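# Place the circled box lid on the mat matching the other

## Task

Take the box lid circled in the reference image (manual) and set it on the mat so it matches the lid already lying there: same face up and same heading. Do not move the lid already on the mat. The moved lid must lie entirely within the mat, every object of a different kind must be cleared off the mat, and nothing may end up tipped over.

## Robot and tools

Robot: two arms, left_arm and right_arm, mounted on one upright column behind the table's near edge. left_arm is the robot's own left, on the +y side; image left and right do not follow these names. Each arm has 7 joints plus a parallel gripper. Equal joint values on the two arms give mirrored postures.

Scene frame: origin at table-top height (z = 0), 0.07 m behind the near edge, inside the column. +x points out over the table, +z up, +y toward left_arm. The robot faces about +x, possibly turned slightly about the column. Arm base roots: left_arm at (-0.010, +0.031, +0.458) m, right_arm at (0, -0.031, +0.458) m, both quat_wxyz (+0.997, 0, 0, +0.080).

Joint row layout (used by execute_actions and move): 16 plain numbers. The first 8 are left_arm: shoulder pitch, shoulder roll, upper arm roll, elbow, forearm roll, wrist pitch, wrist yaw (absolute target angles in radians, as printed under Joint positions), then the gripper opening. The next 8 are the same for right_arm. Always send all 16, even when only one arm should move. To keep an arm or gripper unchanged, resend its current Joint targets and Tool commands values; a 0 in the opening slot is itself a command (half open).

Stated joint ranges (rad): left shoulder pitch -1.396 to 2.000; right shoulder pitch -1.300 to 2.000; both arms: shoulder roll -0.175 to 2.000, upper arm roll -1.571 to 1.571, elbow 0.000 to 2.443, forearm roll -1.571 to 1.571, wrist pitch -0.785 to 0.785, wrist yaw -1.571 to 1.571. Actual ends may differ by up to 0.063 rad. A target more than 0.063 rad beyond a stated end, and further out than the current angle, gets the call refused; targets past the real end are clipped and reported with "joint sent to its limit".

Opening: absolute value from -1 (closed) to +1 (fully open, pads 0.145 m apart). Closing fully takes about 0.5 s. To hold something, command an opening well below grip_measured; a lower command squeezes harder (up to about 10 N per pad, objects up to about 11 cm wide). Fast closes can squeeze too hard.

Tools:
- execute_actions(actions, cameras): actions is a list of actions; each action is a list of up to 15 rows (one per 1/30 s step); a short action repeats its last row for the remaining steps. Each action counts as 0.5 s. An empty actions list returns the full state and all camera images. Per step, each joint target is kept within a fixed lead of the measured angle (0.174 shoulder pitch/roll, 0.142 upper arm roll, 0.152 elbow, 0.498 forearm roll, 0.517 wrist pitch, 0.523 wrist yaw), and targets that would shift the gripper over 110 mm are scaled back, so far goals need several actions.
- move(target, speed, blend, opening_speed, grip_force, blocking, cameras): target is one 16-number row or a list of up to 15 rows of absolute joint angles, sharing 10 s in total. speed (rad/s, 0.01 to 6.3, default 0.5) caps the fastest joint, one value or one per target. blend (rad) rounds corners between listed targets; 0 stops at each. opening_speed (per second on the -1..1 scale, at least 0.2) ramps the gripper. grip_force is newtons per pad, 3 to 10, one value or one per arm, persisting until changed. blocking=false returns after about 0.5 s while motion continues; a new move then replaces it. Paths do not avoid obstacles or the other arm. The result adds a move: line such as done, off_target, moving, held or fault, plus limits=held if steps were withheld.
- wait(seconds 0 to 10, cameras): lets time pass holding the last command; returns early if a running move ends.
- stop(cameras): brakes the running move.
- zoom_image(camera, region [x0,y0,x1,y1] pixels, at most 504x504): closer look at the latest image of cam_high, cam_low, cam_left_wrist or cam_right_wrist.
- show_instructions(): shows the reference image(s).
- read_manual(section): licence texts only.
- finished_scene(scene): ends the scene irreversibly.

Cameras: cam_high and cam_low 672x504, wrist cams 812x504.

Results: end_effector_position (m) and end_effector_quat_wxyz per arm in the scene frame; the position is the point between closed pads, just behind the fingertips, and may be off by a few cm. Gripper +z runs along the fingers, y is the closing direction; closing pushes the fingertips about 17 mm further out. Joint positions and Joint velocities list each arm's joints (rad, rad/s) then the pad gap (m). Joint targets shows current drive goals. Joint torques are in N m, positive toward larger angles, with offsets and noise; numbers 3 and 4 wrap at ±28. "joint command not followed" means the clearance check altered targets; it does not keep the grippers apart. MOTOR HOT appears near 85 °C; at 100 °C an OVER-TEMPERATURE FAULT stops the arm for 30-60 s. Avoid holding loads or stretched poses for long.

Cautions: the scene keeps running while you think. Anything falling off the table, or left off it, fails the task. Avoid drops, releasing moving parts, fast impacts, hard presses, and any contact between the two arms, including one gripper closing on the other's fingers. Keep the item already on the mat undisturbed and leave nothing tipped. Loose objects may occasionally be nudged by outside pushes.

Each tool is called as name(argument=value, ...), one argument or row to a line, values as JSON.

Reference images:

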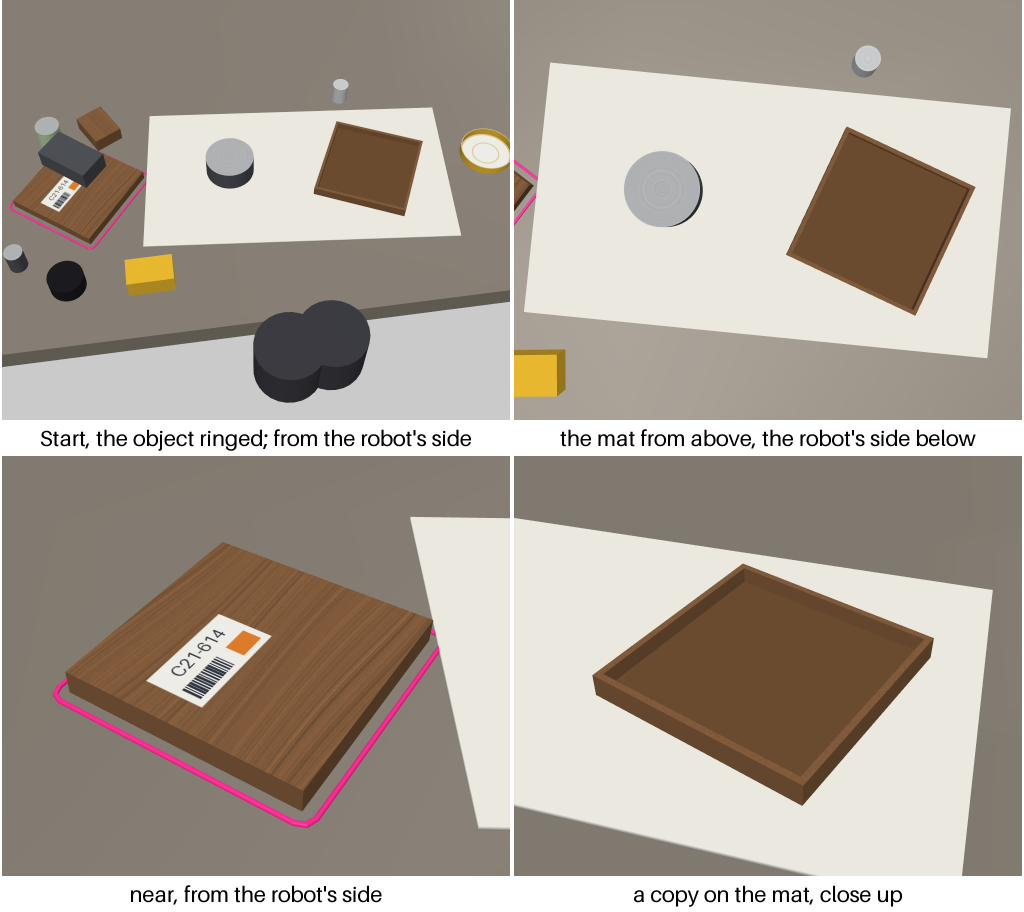

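## Session

execute_actions(
  actions=[],
)

Scene clock: 0.00 s.
left_arm: end_effector_position=(+0.1679, +0.6760, +0.2847) grip_measured=+1.00 end_effector_quat_wxyz=(-0.551, +0.803, +0.067, +0.217) | right_arm: end_effector_position=(+0.1234, -0.6218, +0.1675) grip_measured=+1.00 end_effector_quat_wxyz=(+0.490, +0.842, +0.050, +0.219)
Joint positions: left_arm=[0.88 1.177 -1.163 0.477 0.695 0.273 -0.191 0.145] | right_arm=[-0.34 1.354 -1.176 0.749 1.544 -0.365 -0.449 0.145]
Joint velocities: within noise
Joint torques (N m): no reading
Joint targets: left_arm=[0.880 1.177 -1.163 0.477 0.695 0.273 -0.191] | right_arm=[-0.340 1.354 -1.176 0.749 1.544 -0.365 -0.449]
Tool commands: left_gripper/opening=+1.0 right_gripper/opening=+1.0

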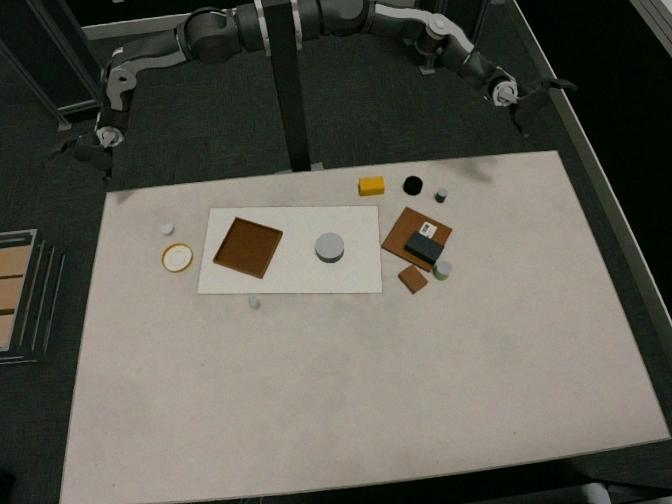

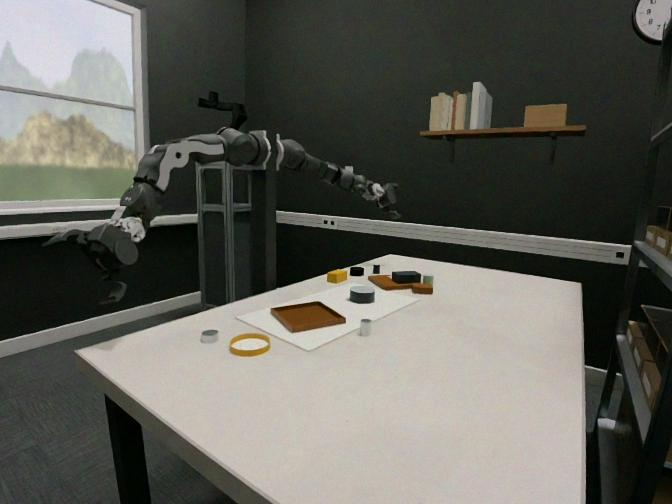

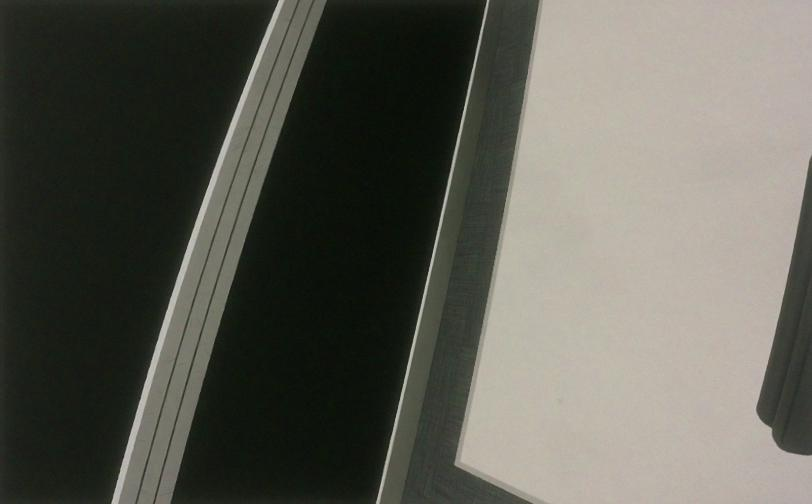

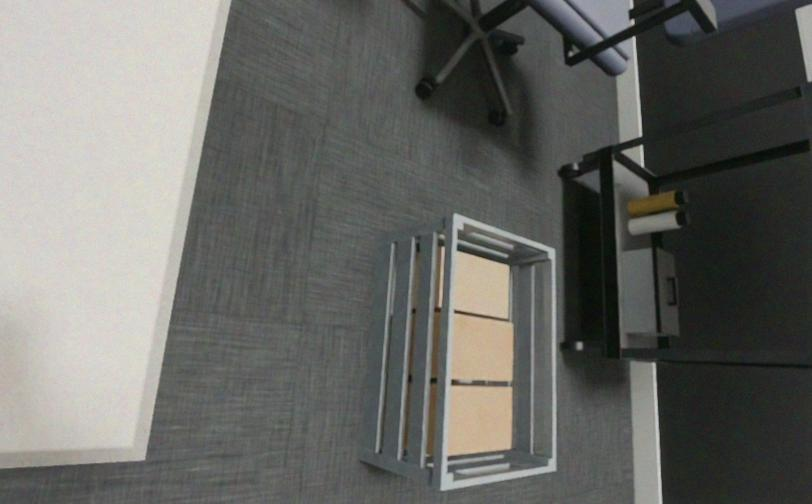

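zoom_image(
  camera="cam_high",
  region=[340, 150, 510, 310],
)

zoom_image(
  camera="cam_high",
  region=[140, 150, 400, 320],
)

zoom_image(
  camera="cam_low",
  region=[180, 230, 480, 370],
)

Scaled by 2.965 from the camera's 672x504 image, which has a finer 960x720 frame.

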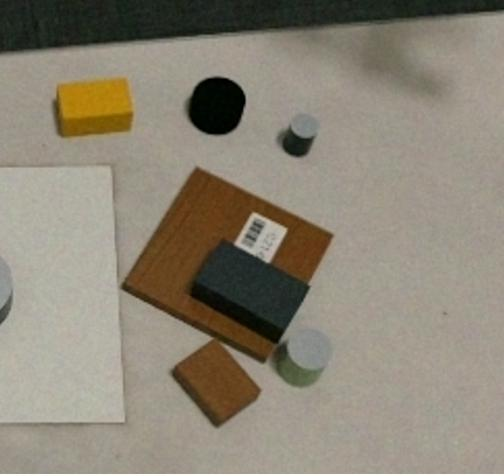

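Scaled by 1.938 from the camera's 672x504 image, which has a finer 960x720 frame.

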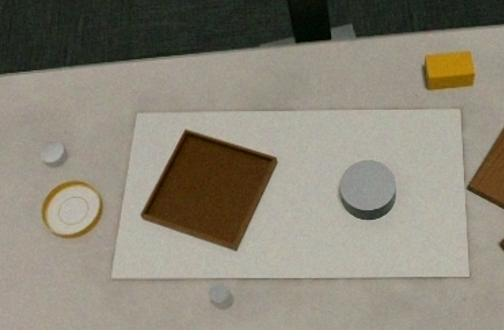

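Scaled by 1.680 from the camera's 672x504 image, which has a finer 960x720 frame.

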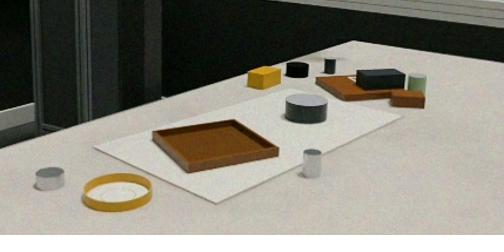

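zoom_image(
  camera="cam_high",
  region=[0, 0, 336, 252],
)

zoom_image(
  camera="cam_high",
  region=[336, 0, 672, 252],
)

zoom_image(
  camera="cam_high",
  region=[0, 252, 336, 504],
)

zoom_image(
  camera="cam_high",
  region=[336, 252, 672, 504],
)

Scaled by 1.500 from the camera's 672x504 image, which has a finer 960x720 frame.

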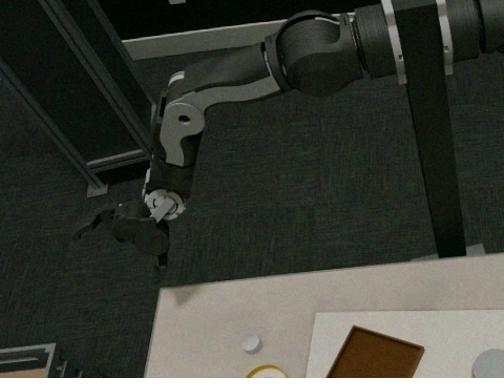

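Scaled by 1.500 from the camera's 672x504 image, which has a finer 960x720 frame.

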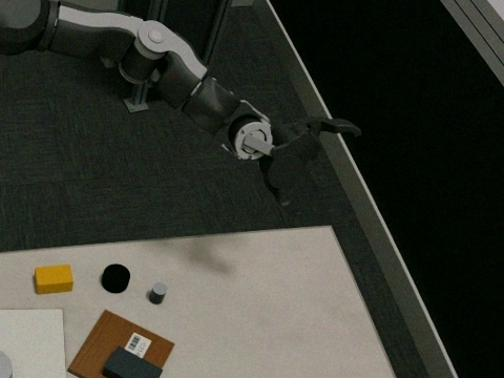

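Scaled by 1.500 from the camera's 672x504 image, which has a finer 960x720 frame.

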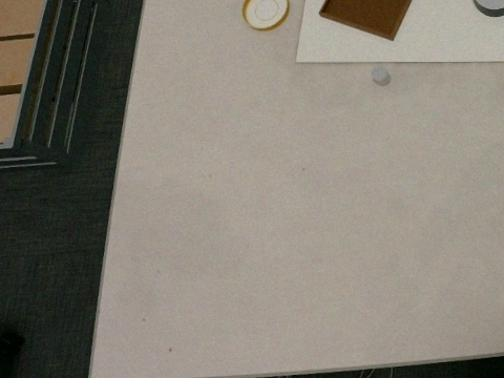

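Scaled by 1.500 from the camera's 672x504 image, which has a finer 960x720 frame.

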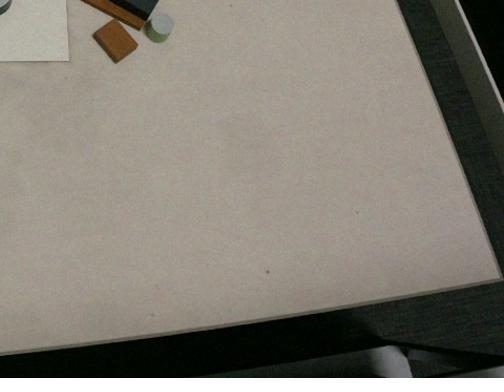

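move(
  target=[
    [0.189,0.763,-0.5,1.622,1.343,0.55,-0.79,-1,0.476,1.2,-1.2,1.811,1.346,0.47,-1.014,-1],
    [0.189,0.763,-0.5,1.622,1.343,0.55,-0.79,-1,0.476,0.539,-1.2,1.811,1.346,0.47,-1.014,-1],
  ],
  speed=0.9,
  blend=0.1,
  cameras=["all"],
)

Scene clock: 1014.90 s.
left_arm: end_effector_position=(+0.2807, +0.2989, +0.1500) grip_measured=-1.00 end_effector_quat_wxyz=(-0.069, +0.918, +0.195, +0.338) | right_arm: end_effector_position=(+0.2796, +0.0011, +0.1502) grip_measured=-1.00 end_effector_quat_wxyz=(-0.074, +0.918, +0.196, +0.336)
Joint positions: left_arm=[0.193 0.765 -0.503 1.622 1.341 0.547 -0.781 0] | right_arm=[0.477 0.538 -1.197 1.814 1.346 0.469 -1.011 0]
Joint torques (N m): left_arm=[4.29 2.91 3.7 3.45 -0.08 -0.33 -0.35] | right_arm=[4.18 0.33 2.63 2.88 -0.38 -0.31 -0.05]
Joint targets: left_arm=[0.189 0.763 -0.500 1.622 1.343 0.550 -0.790] | right_arm=[0.476 0.539 -1.200 1.811 1.346 0.470 -1.014]
move: done

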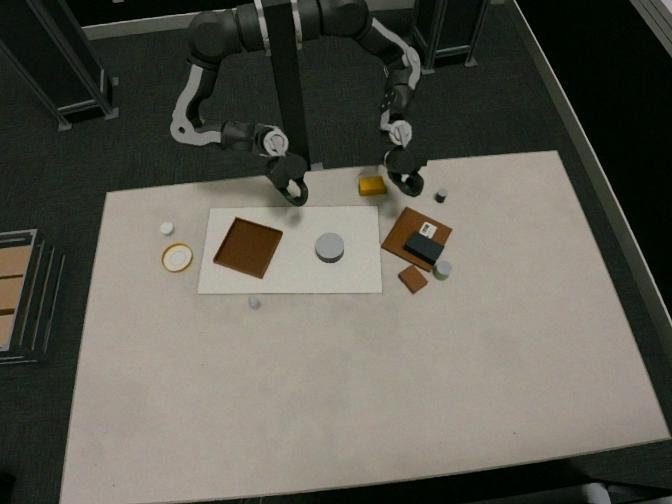

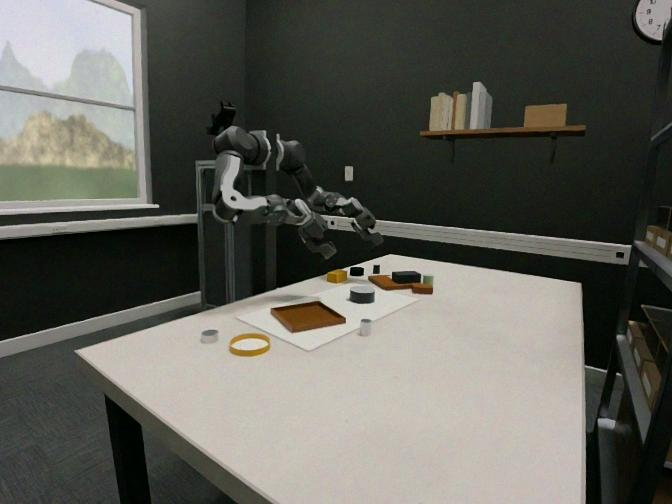

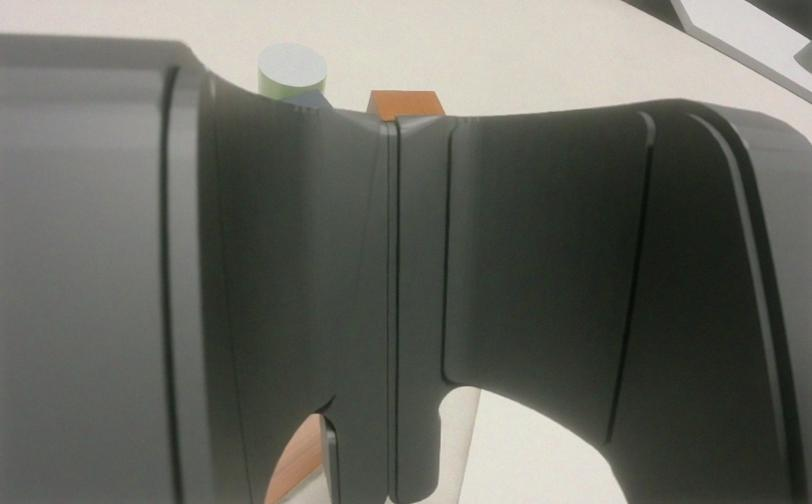

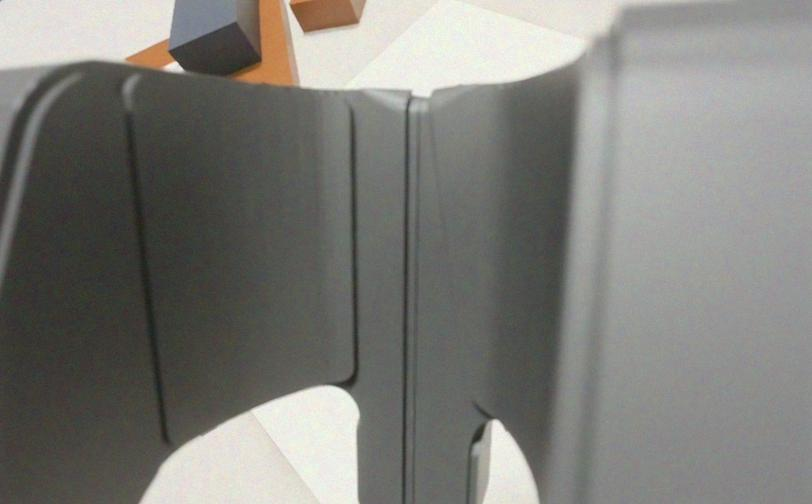

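zoom_image(
  camera="cam_high",
  region=[240, 110, 460, 300],
)

Scaled by 2.291 from the camera's 672x504 image, which has a finer 960x720 frame.

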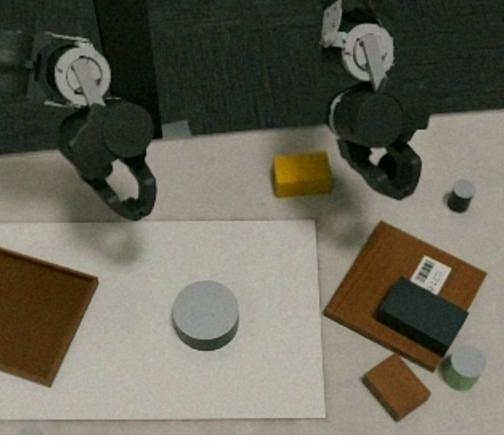

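move(
  target=[0.189,0.763,-0.5,1.622,1.343,0.55,-0.79,1,0.476,0.539,-1.2,1.811,1.346,0.47,-1.014,1],
  cameras=["all"],
)

Scene clock: 1045.43 s.
left_arm: end_effector_position=(+0.2807, +0.2989, +0.1500) grip_measured=+1.00 end_effector_quat_wxyz=(-0.069, +0.918, +0.195, +0.338) | right_arm: end_effector_position=(+0.2796, +0.0011, +0.1502) grip_measured=+1.00 end_effector_quat_wxyz=(-0.074, +0.918, +0.196, +0.336)
Joint positions: left_arm=[0.193 0.765 -0.503 1.622 1.341 0.547 -0.781 0.145] | right_arm=[0.477 0.538 -1.197 1.814 1.346 0.469 -1.011 0.145]
Joint torques (N m): left_arm=[4.18 2.97 3.58 3.48 -0.07 -0.34 -0.36] | right_arm=[4.21 0.38 2.63 2.89 -0.36 -0.29 -0.05]
Joint targets: left_arm=[0.189 0.763 -0.500 1.622 1.343 0.550 -0.790] | right_arm=[0.476 0.539 -1.200 1.811 1.346 0.470 -1.014]
move: done

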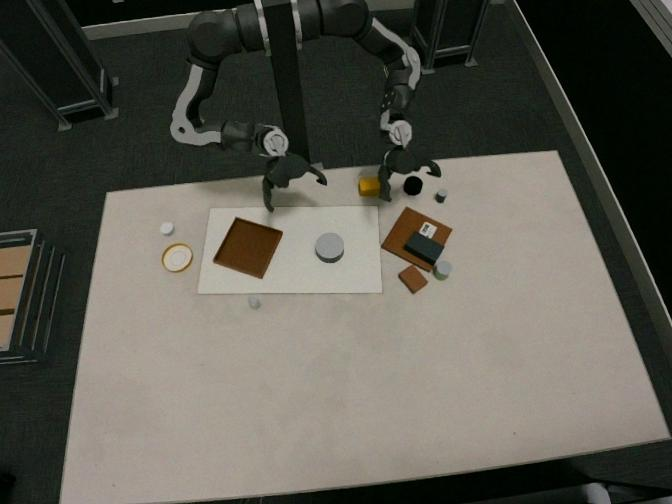

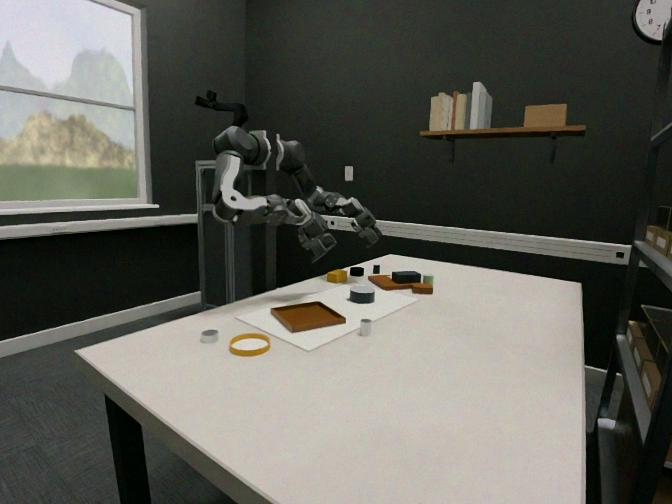

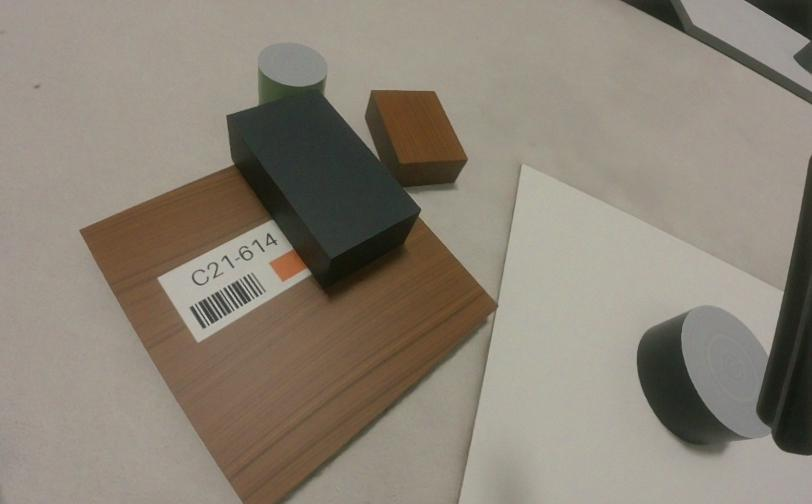

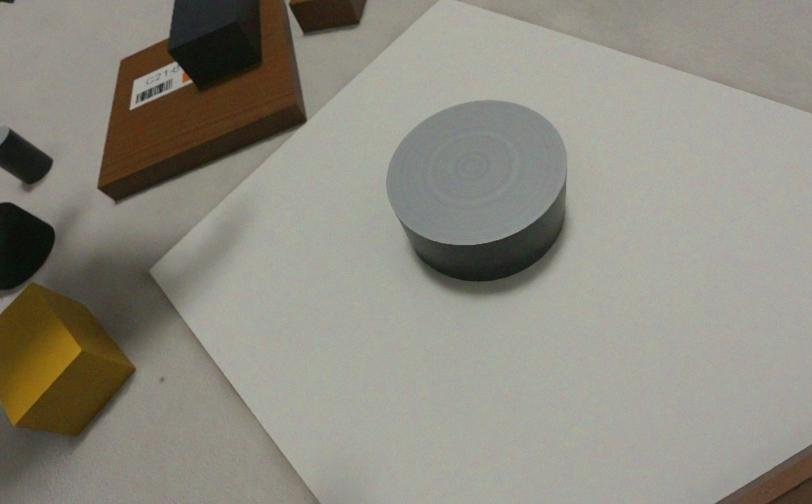

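move(
  target=[0.246,0.036,0,1.187,0.398,0.567,-0.52,0.4,0.354,0.292,-1.0,1.362,0.82,0.511,-0.483,1],
  speed=0.8,
  cameras=["all"],
)

Scene clock: 1328.93 s.
left_arm: end_effector_position=(+0.3263, +0.2714, +0.0992) grip_measured=+0.40 end_effector_quat_wxyz=(-0.118, +0.880, +0.279, +0.366) | right_arm: end_effector_position=(+0.3089, +0.0365, +0.0937) grip_measured=+1.00 end_effector_quat_wxyz=(-0.105, +0.890, +0.264, +0.357)
Joint positions: left_arm=[0.244 0.036 -0.002 1.19 0.399 0.565 -0.528 0.105] | right_arm=[0.357 0.293 -1.002 1.367 0.821 0.509 -0.487 0.145]
Joint torques (N m): left_arm=[6.61 0.3 -0.14 3.93 -0.09 -0.43 0.11] | right_arm=[3.92 -1.17 2.86 2.92 -0.26 -0.35 0.14]
Joint targets: left_arm=[0.246 0.036 0.000 1.187 0.398 0.567 -0.520] | right_arm=[0.354 0.292 -1.000 1.362 0.820 0.511 -0.483]
move: done

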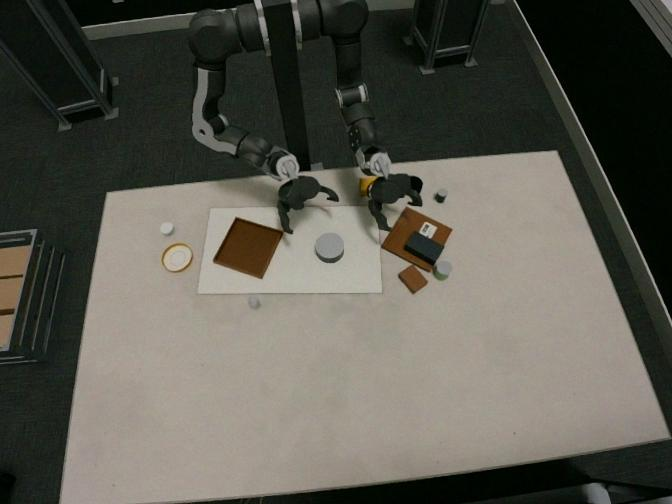

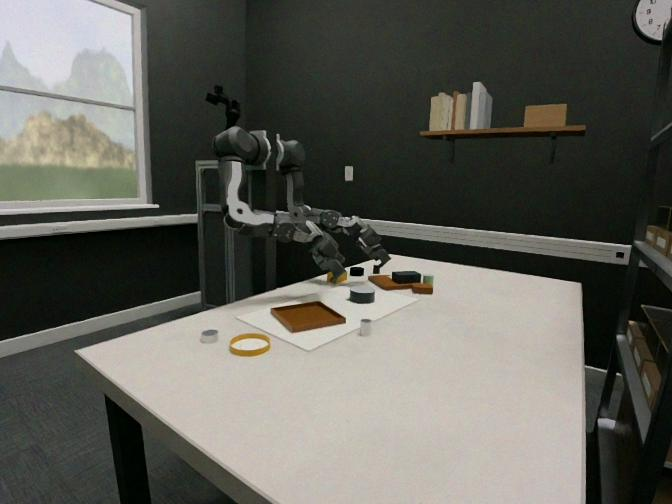

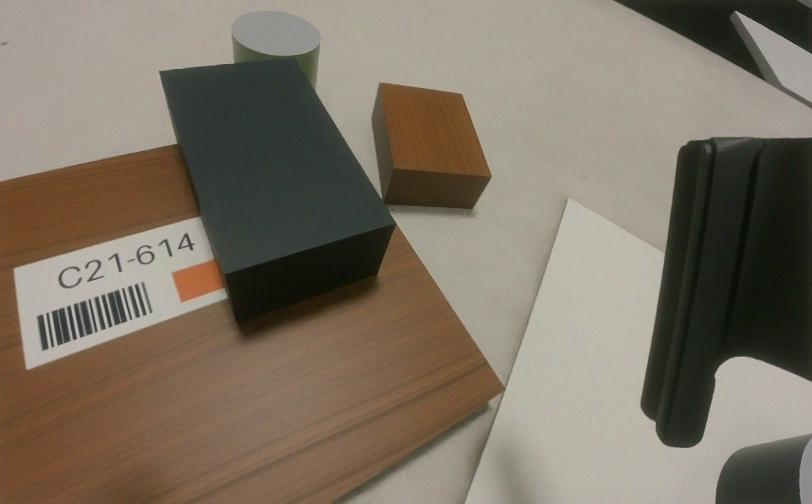

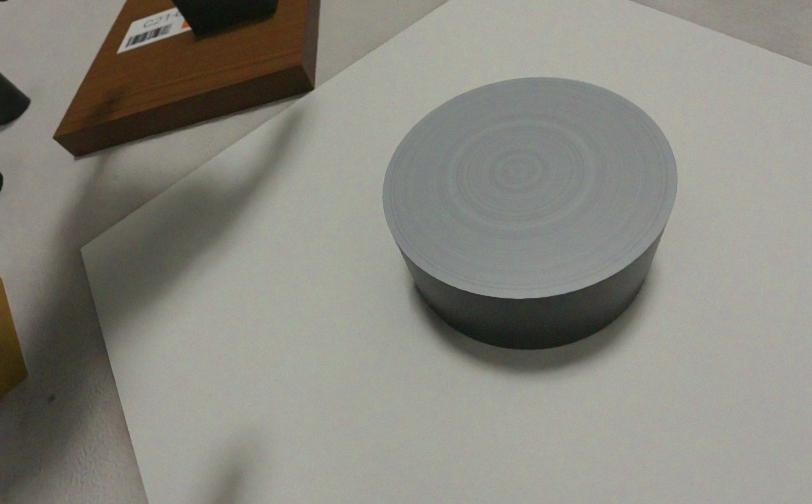

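move(
  target=[0.474,0.068,0,0.7,0.358,0.337,-0.385,0.4,0.585,0.065,-1.2,0.746,0.917,0.236,-0.296,1],
  speed=0.5,
  cameras=["cam_high","cam_left_wrist","cam_right_wrist"],
)

Scene clock: 1436.13 s.
left_arm: end_effector_position=(+0.3548, +0.2913, +0.0629) grip_measured=+0.40 end_effector_quat_wxyz=(-0.118, +0.881, +0.279, +0.364) | right_arm: end_effector_position=(+0.3518, +0.0603, +0.0470) grip_measured=+1.00 end_effector_quat_wxyz=(-0.104, +0.890, +0.260, +0.359)
Joint positions: left_arm=[0.472 0.067 -0.002 0.704 0.359 0.339 -0.394 0.105] | right_arm=[0.586 0.066 -1.197 0.75 0.915 0.238 -0.3 0.145]
Joint torques (N m): left_arm=[8.08 0.73 0.01 3.49 -0.08 -0.55 0.12] | right_arm=[6.11 -1.81 1.54 2.26 -0.14 -0.51 0.12]
Joint targets: left_arm=[0.474 0.068 0.000 0.700 0.358 0.337 -0.385] | right_arm=[0.585 0.065 -1.200 0.746 0.917 0.236 -0.296]
move: done
Images, in order (width x height): cam_high 672x504, cam_left_wrist 812x504, cam_right_wrist 812x504.

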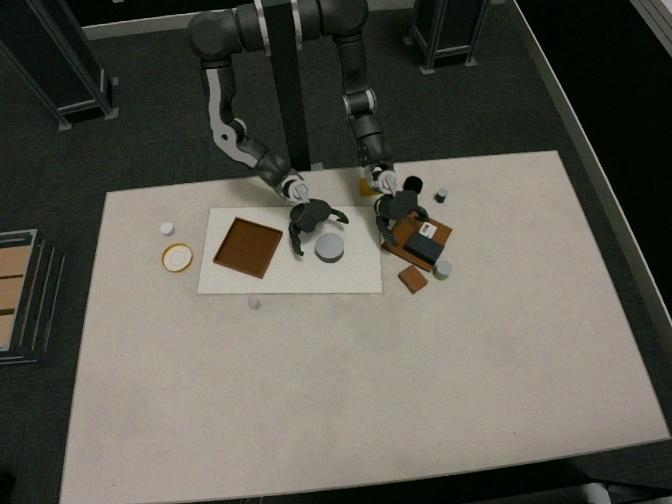

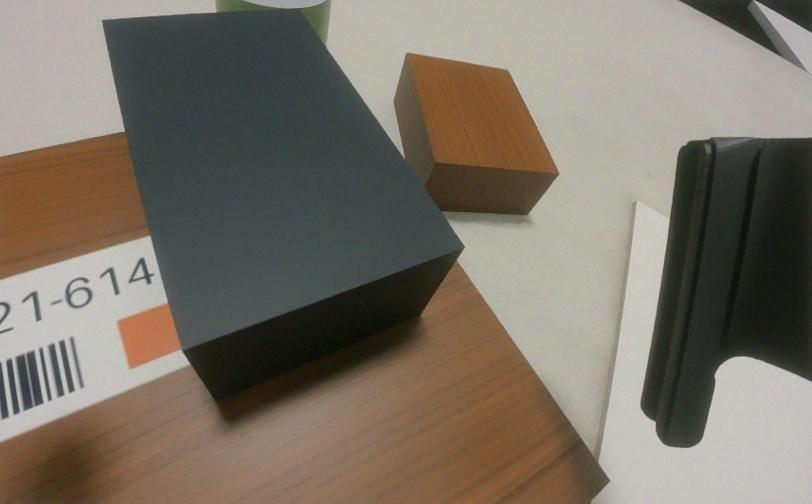

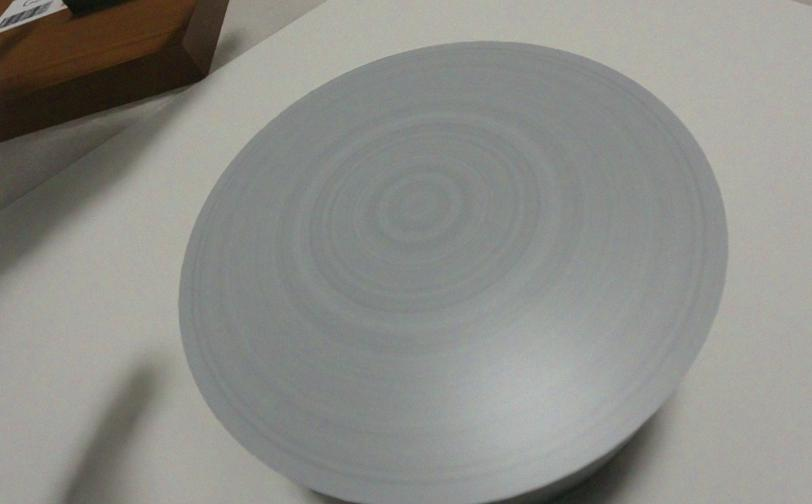

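move(
  target=[0.603,0.1,0,0.417,0.342,0.203,-0.299,0.4,0.68,-0.135,-1.3,0.303,0.993,0.084,-0.128,1],
  speed=0.35,
  cameras=["cam_high","cam_left_wrist","cam_right_wrist"],
)

Scene clock: 1482.77 s.
left_arm: end_effector_position=(+0.3604, +0.3082, +0.0486) grip_measured=+0.40 end_effector_quat_wxyz=(-0.119, +0.881, +0.279, +0.363) | right_arm: end_effector_position=(+0.3654, +0.0700, +0.0282) grip_measured=+1.00 end_effector_quat_wxyz=(-0.104, +0.891, +0.260, +0.358)
Joint positions: left_arm=[0.6 0.099 -0.002 0.421 0.343 0.205 -0.308 0.105] | right_arm=[0.679 -0.134 -1.298 0.306 0.992 0.085 -0.132 0.145]
Joint torques (N m): left_arm=[8.66 0.96 -0.01 3.23 -0.05 -0.54 0.1] | right_arm=[6.61 -2.49 0.79 1.52 -0.09 -0.51 0.14]
Joint targets: left_arm=[0.603 0.100 0.000 0.417 0.342 0.203 -0.299] | right_arm=[0.680 -0.135 -1.300 0.303 0.993 0.084 -0.128]
move: done
Images, in order (width x height): cam_high 672x504, cam_left_wrist 812x504, cam_right_wrist 812x504.

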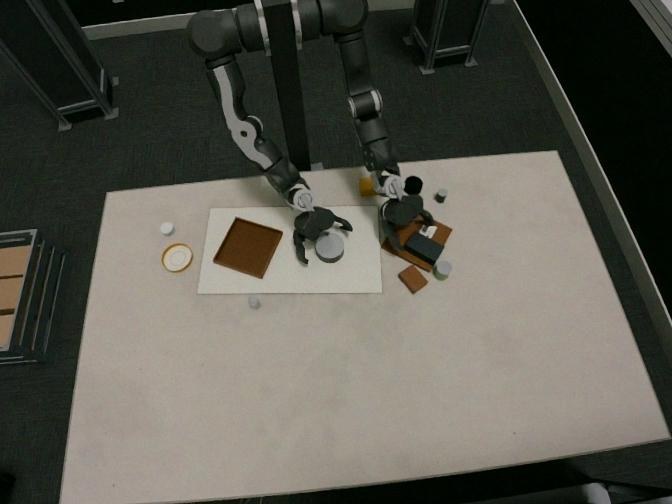

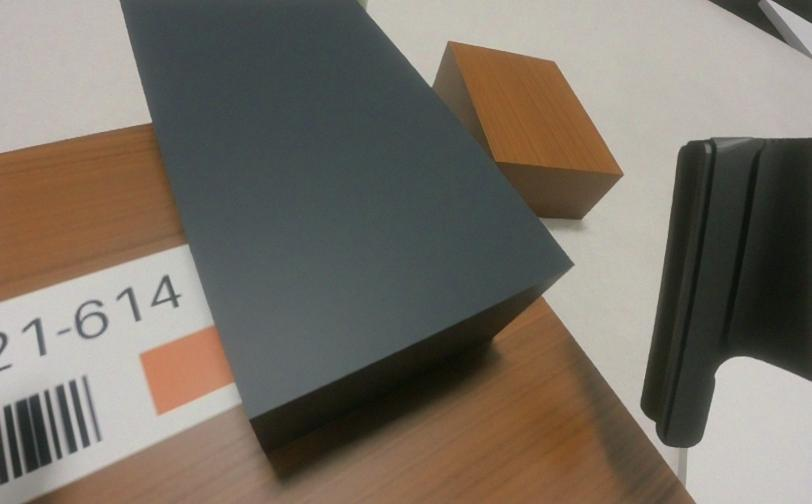

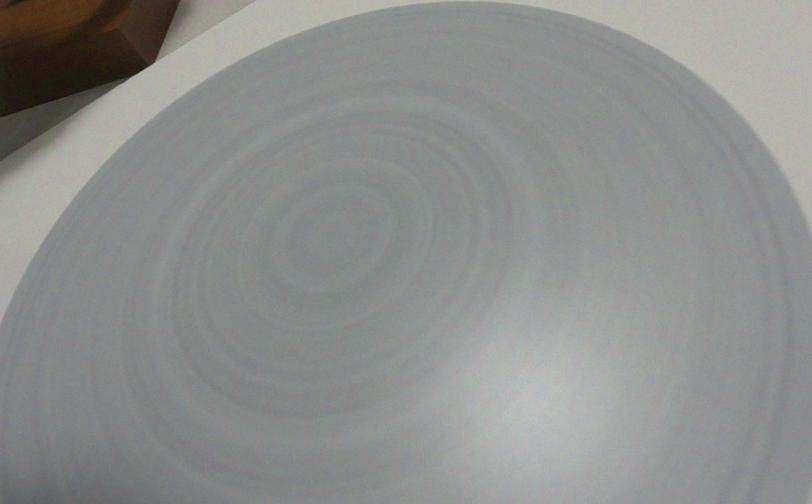

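move(
  target=[0.603,0.1,0,0.417,0.342,0.203,-0.299,-0.7,0.68,-0.135,-1.3,0.303,0.993,0.084,-0.128,-0.1],
  opening_speed=1.2,
  cameras=["cam_high","cam_left_wrist","cam_right_wrist"],
)

Scene clock: 1493.70 s.
left_arm: end_effector_position=(+0.3606, +0.3081, +0.0487) grip_measured=-0.31 end_effector_quat_wxyz=(-0.118, +0.881, +0.279, +0.364) | right_arm: end_effector_position=(+0.3652, +0.0729, +0.0295) grip_measured=+0.08 end_effector_quat_wxyz=(-0.109, +0.889, +0.261, +0.359)
Joint positions: left_arm=[0.6 0.099 -0.002 0.421 0.343 0.204 -0.306 0.052] | right_arm=[0.681 -0.137 -1.298 0.306 0.993 0.082 -0.126 0.081]
Joint torques (N m): left_arm=[8.77 0.99 -0.02 3.22 -0.04 -0.55 0.08] | right_arm=[6.42 -1.65 0.8 1.59 -0.1 -0.42 -0.03]
Joint targets: left_arm=[0.603 0.100 0.000 0.417 0.342 0.203 -0.299] | right_arm=[0.680 -0.135 -1.300 0.303 0.993 0.084 -0.128]
move: done
Images, in order (width x height): cam_high 672x504, cam_left_wrist 812x504, cam_right_wrist 812x504.

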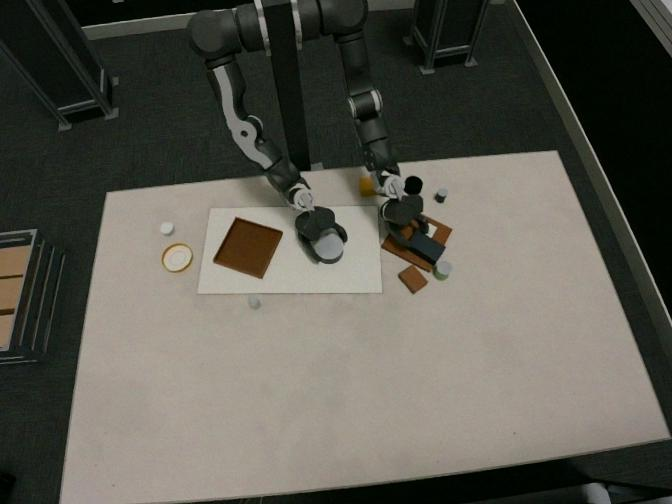

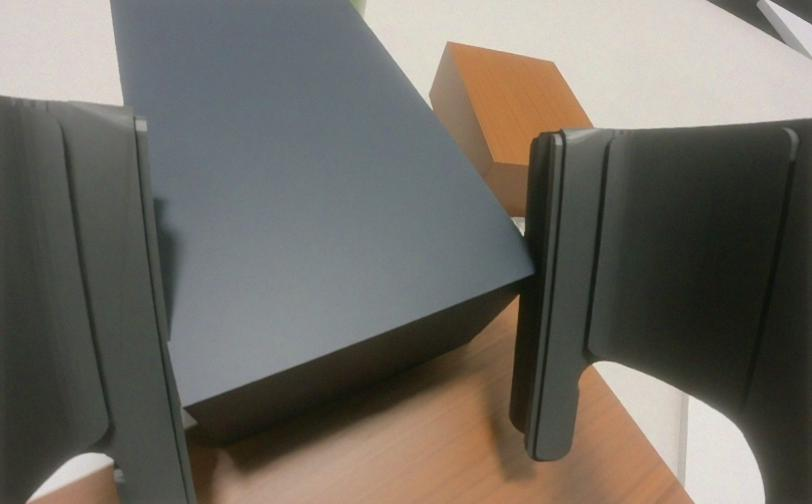

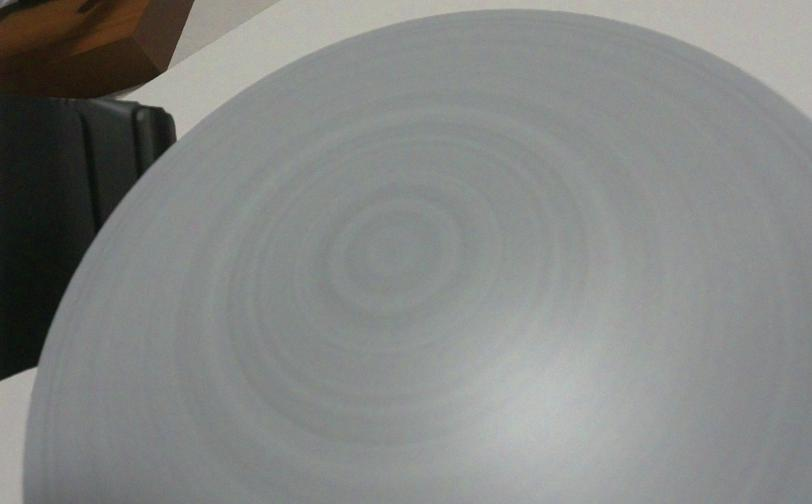

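move(
  target=[
    [0.474,0.068,0,0.7,0.358,0.337,-0.385,-0.7,0.680,-0.135,-1.3,0.303,0.993,0.084,-0.128,-0.1],
  ],
  speed=0.25,
  cameras=["cam_high","cam_left_wrist"],
)

Scene clock: 1543.10 s.
left_arm: end_effector_position=(+0.3582, +0.2902, +0.0646) grip_measured=-0.31 end_effector_quat_wxyz=(-0.111, +0.881, +0.276, +0.368) | right_arm: end_effector_position=(+0.3652, +0.0729, +0.0295) grip_measured=+0.08 end_effector_quat_wxyz=(-0.109, +0.889, +0.261, +0.359)
Joint positions: left_arm=[0.479 0.069 -0.002 0.698 0.357 0.336 -0.376 0.052] | right_arm=[0.681 -0.137 -1.298 0.306 0.993 0.082 -0.126 0.081]
Joint torques (N m): left_arm=[6.47 0.41 -0.03 4.83 -0.01 -0.46 -0.38] | right_arm=[6.5 -1.81 0.77 1.59 -0.1 -0.4 -0.04]
Joint targets: left_arm=[0.474 0.068 0.000 0.700 0.358 0.337 -0.385] | right_arm=[0.680 -0.135 -1.300 0.303 0.993 0.084 -0.128]
move: done
Images, in order (width x height): cam_high 672x504, cam_left_wrist 812x504.

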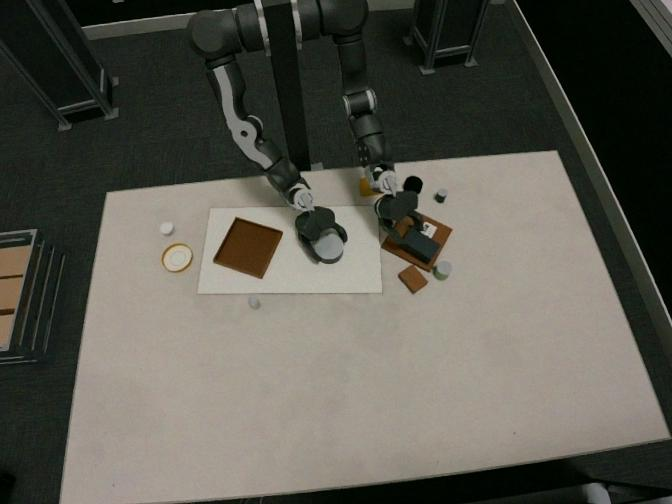

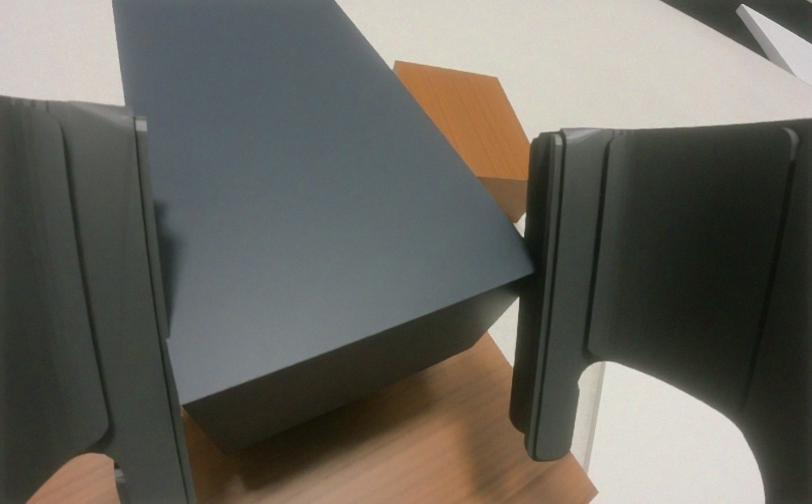

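move(
  target=[
    [0.246,0.036,0,1.187,0.398,0.567,-0.52,-0.7,0.680,-0.135,-1.3,0.303,0.993,0.084,-0.128,-0.1],
  ],
  speed=0.35,
  cameras=["cam_high","cam_left_wrist"],
)

Scene clock: 1549.53 s.
left_arm: end_effector_position=(+0.3290, +0.2699, +0.0997) grip_measured=-0.31 end_effector_quat_wxyz=(-0.112, +0.881, +0.276, +0.368) | right_arm: end_effector_position=(+0.3652, +0.0729, +0.0295) grip_measured=+0.08 end_effector_quat_wxyz=(-0.109, +0.889, +0.261, +0.359)
Joint positions: left_arm=[0.25 0.037 -0.002 1.185 0.397 0.565 -0.511 0.052] | right_arm=[0.681 -0.137 -1.298 0.306 0.993 0.082 -0.126 0.081]
Joint torques (N m): left_arm=[5.45 0.12 -0.1 5.14 -0.04 -0.44 -0.36] | right_arm=[6.37 -1.75 0.73 1.61 -0.11 -0.42 -0.03]
Joint targets: left_arm=[0.246 0.036 0.000 1.187 0.398 0.567 -0.520] | right_arm=[0.680 -0.135 -1.300 0.303 0.993 0.084 -0.128]
move: done
Images, in order (width x height): cam_high 672x504, cam_left_wrist 812x504.

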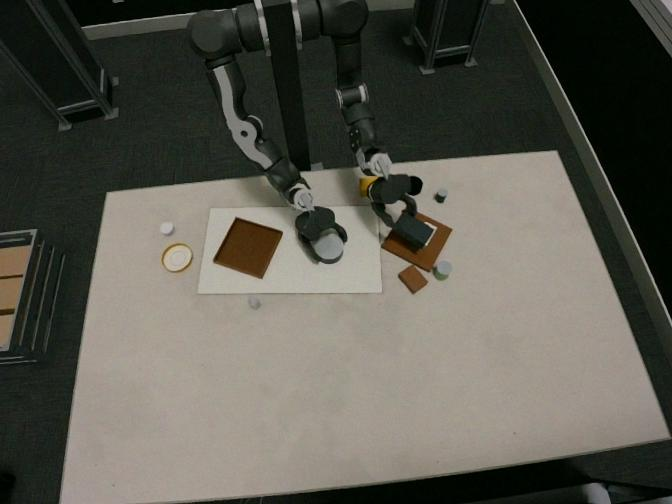

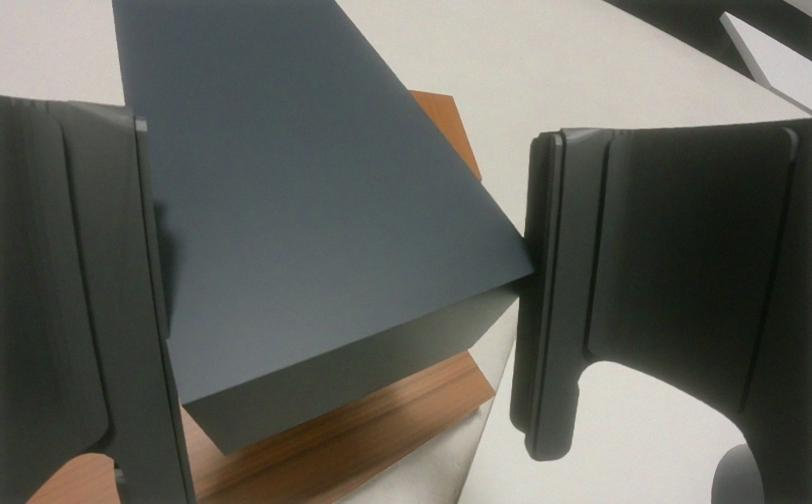

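move(
  target=[
    [-0.013,0.470,0,1.448,0.878,0.589,-0.589,-0.7,0.680,-0.135,-1.3,0.303,0.993,0.084,-0.128,-0.1],
    [-0.389,0.812,0,1.237,1.161,0.77,-0.597,-0.7,0.680,-0.135,-1.3,0.303,0.993,0.084,-0.128,-0.1],
  ],
  speed=0.6,
  blend=[0.15,0],
  cameras=["cam_high","cam_left_wrist"],
)

Scene clock: 1672.07 s.
left_arm: end_effector_position=(+0.0319, +0.4488, +0.0492) grip_measured=-0.70 end_effector_quat_wxyz=(-0.227, +0.923, +0.309, +0.025) | right_arm: end_effector_position=(+0.3652, +0.0729, +0.0295) grip_measured=+0.08 end_effector_quat_wxyz=(-0.109, +0.889, +0.261, +0.359)
Joint positions: left_arm=[-0.389 0.814 0.001 1.236 1.16 0.767 -0.594 0.023] | right_arm=[0.681 -0.137 -1.298 0.306 0.993 0.082 -0.126 0.081]
Joint torques (N m): left_arm=[1.28 5.18 2.39 2.04 -0.05 -0.17 -0.39] | right_arm=[6.4 -1.78 0.79 1.65 -0.11 -0.4 -0.04]
Joint targets: left_arm=[-0.389 0.812 0.000 1.237 1.161 0.770 -0.597] | right_arm=[0.680 -0.135 -1.300 0.303 0.993 0.084 -0.128]
move: done
Images, in order (width x height): cam_high 672x504, cam_left_wrist 812x504.

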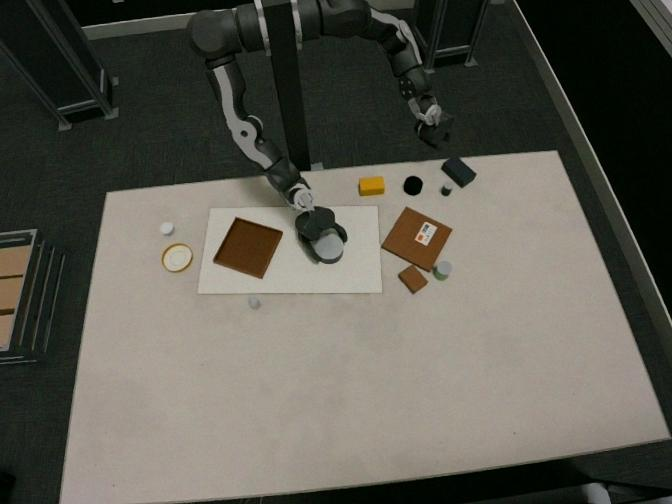

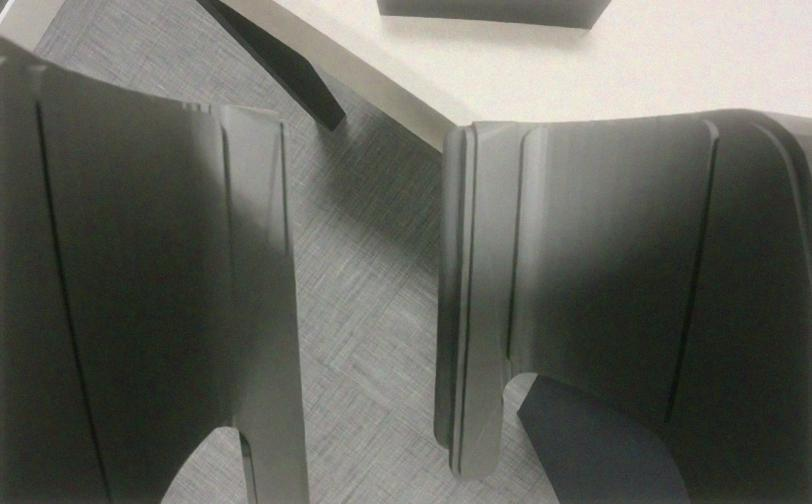

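zoom_image(
  camera="cam_high",
  region=[350, 130, 510, 250],
)

zoom_image(
  camera="cam_low",
  region=[150, 130, 504, 400],
)

Scaled by 3.150 from the camera's 672x504 image, which has a finer 960x720 frame.

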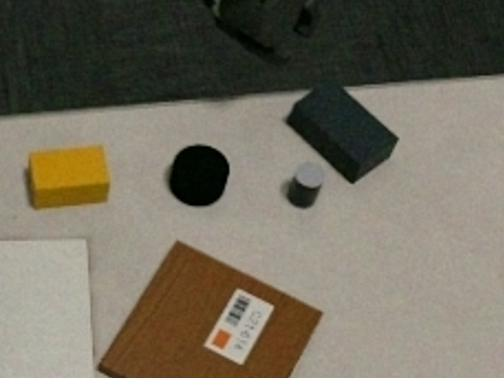

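This scene's latest camera images include none from cam_low. They are from: cam_high, cam_left_wrist. cam_low's image comes with the result of a call that names it in "cameras".


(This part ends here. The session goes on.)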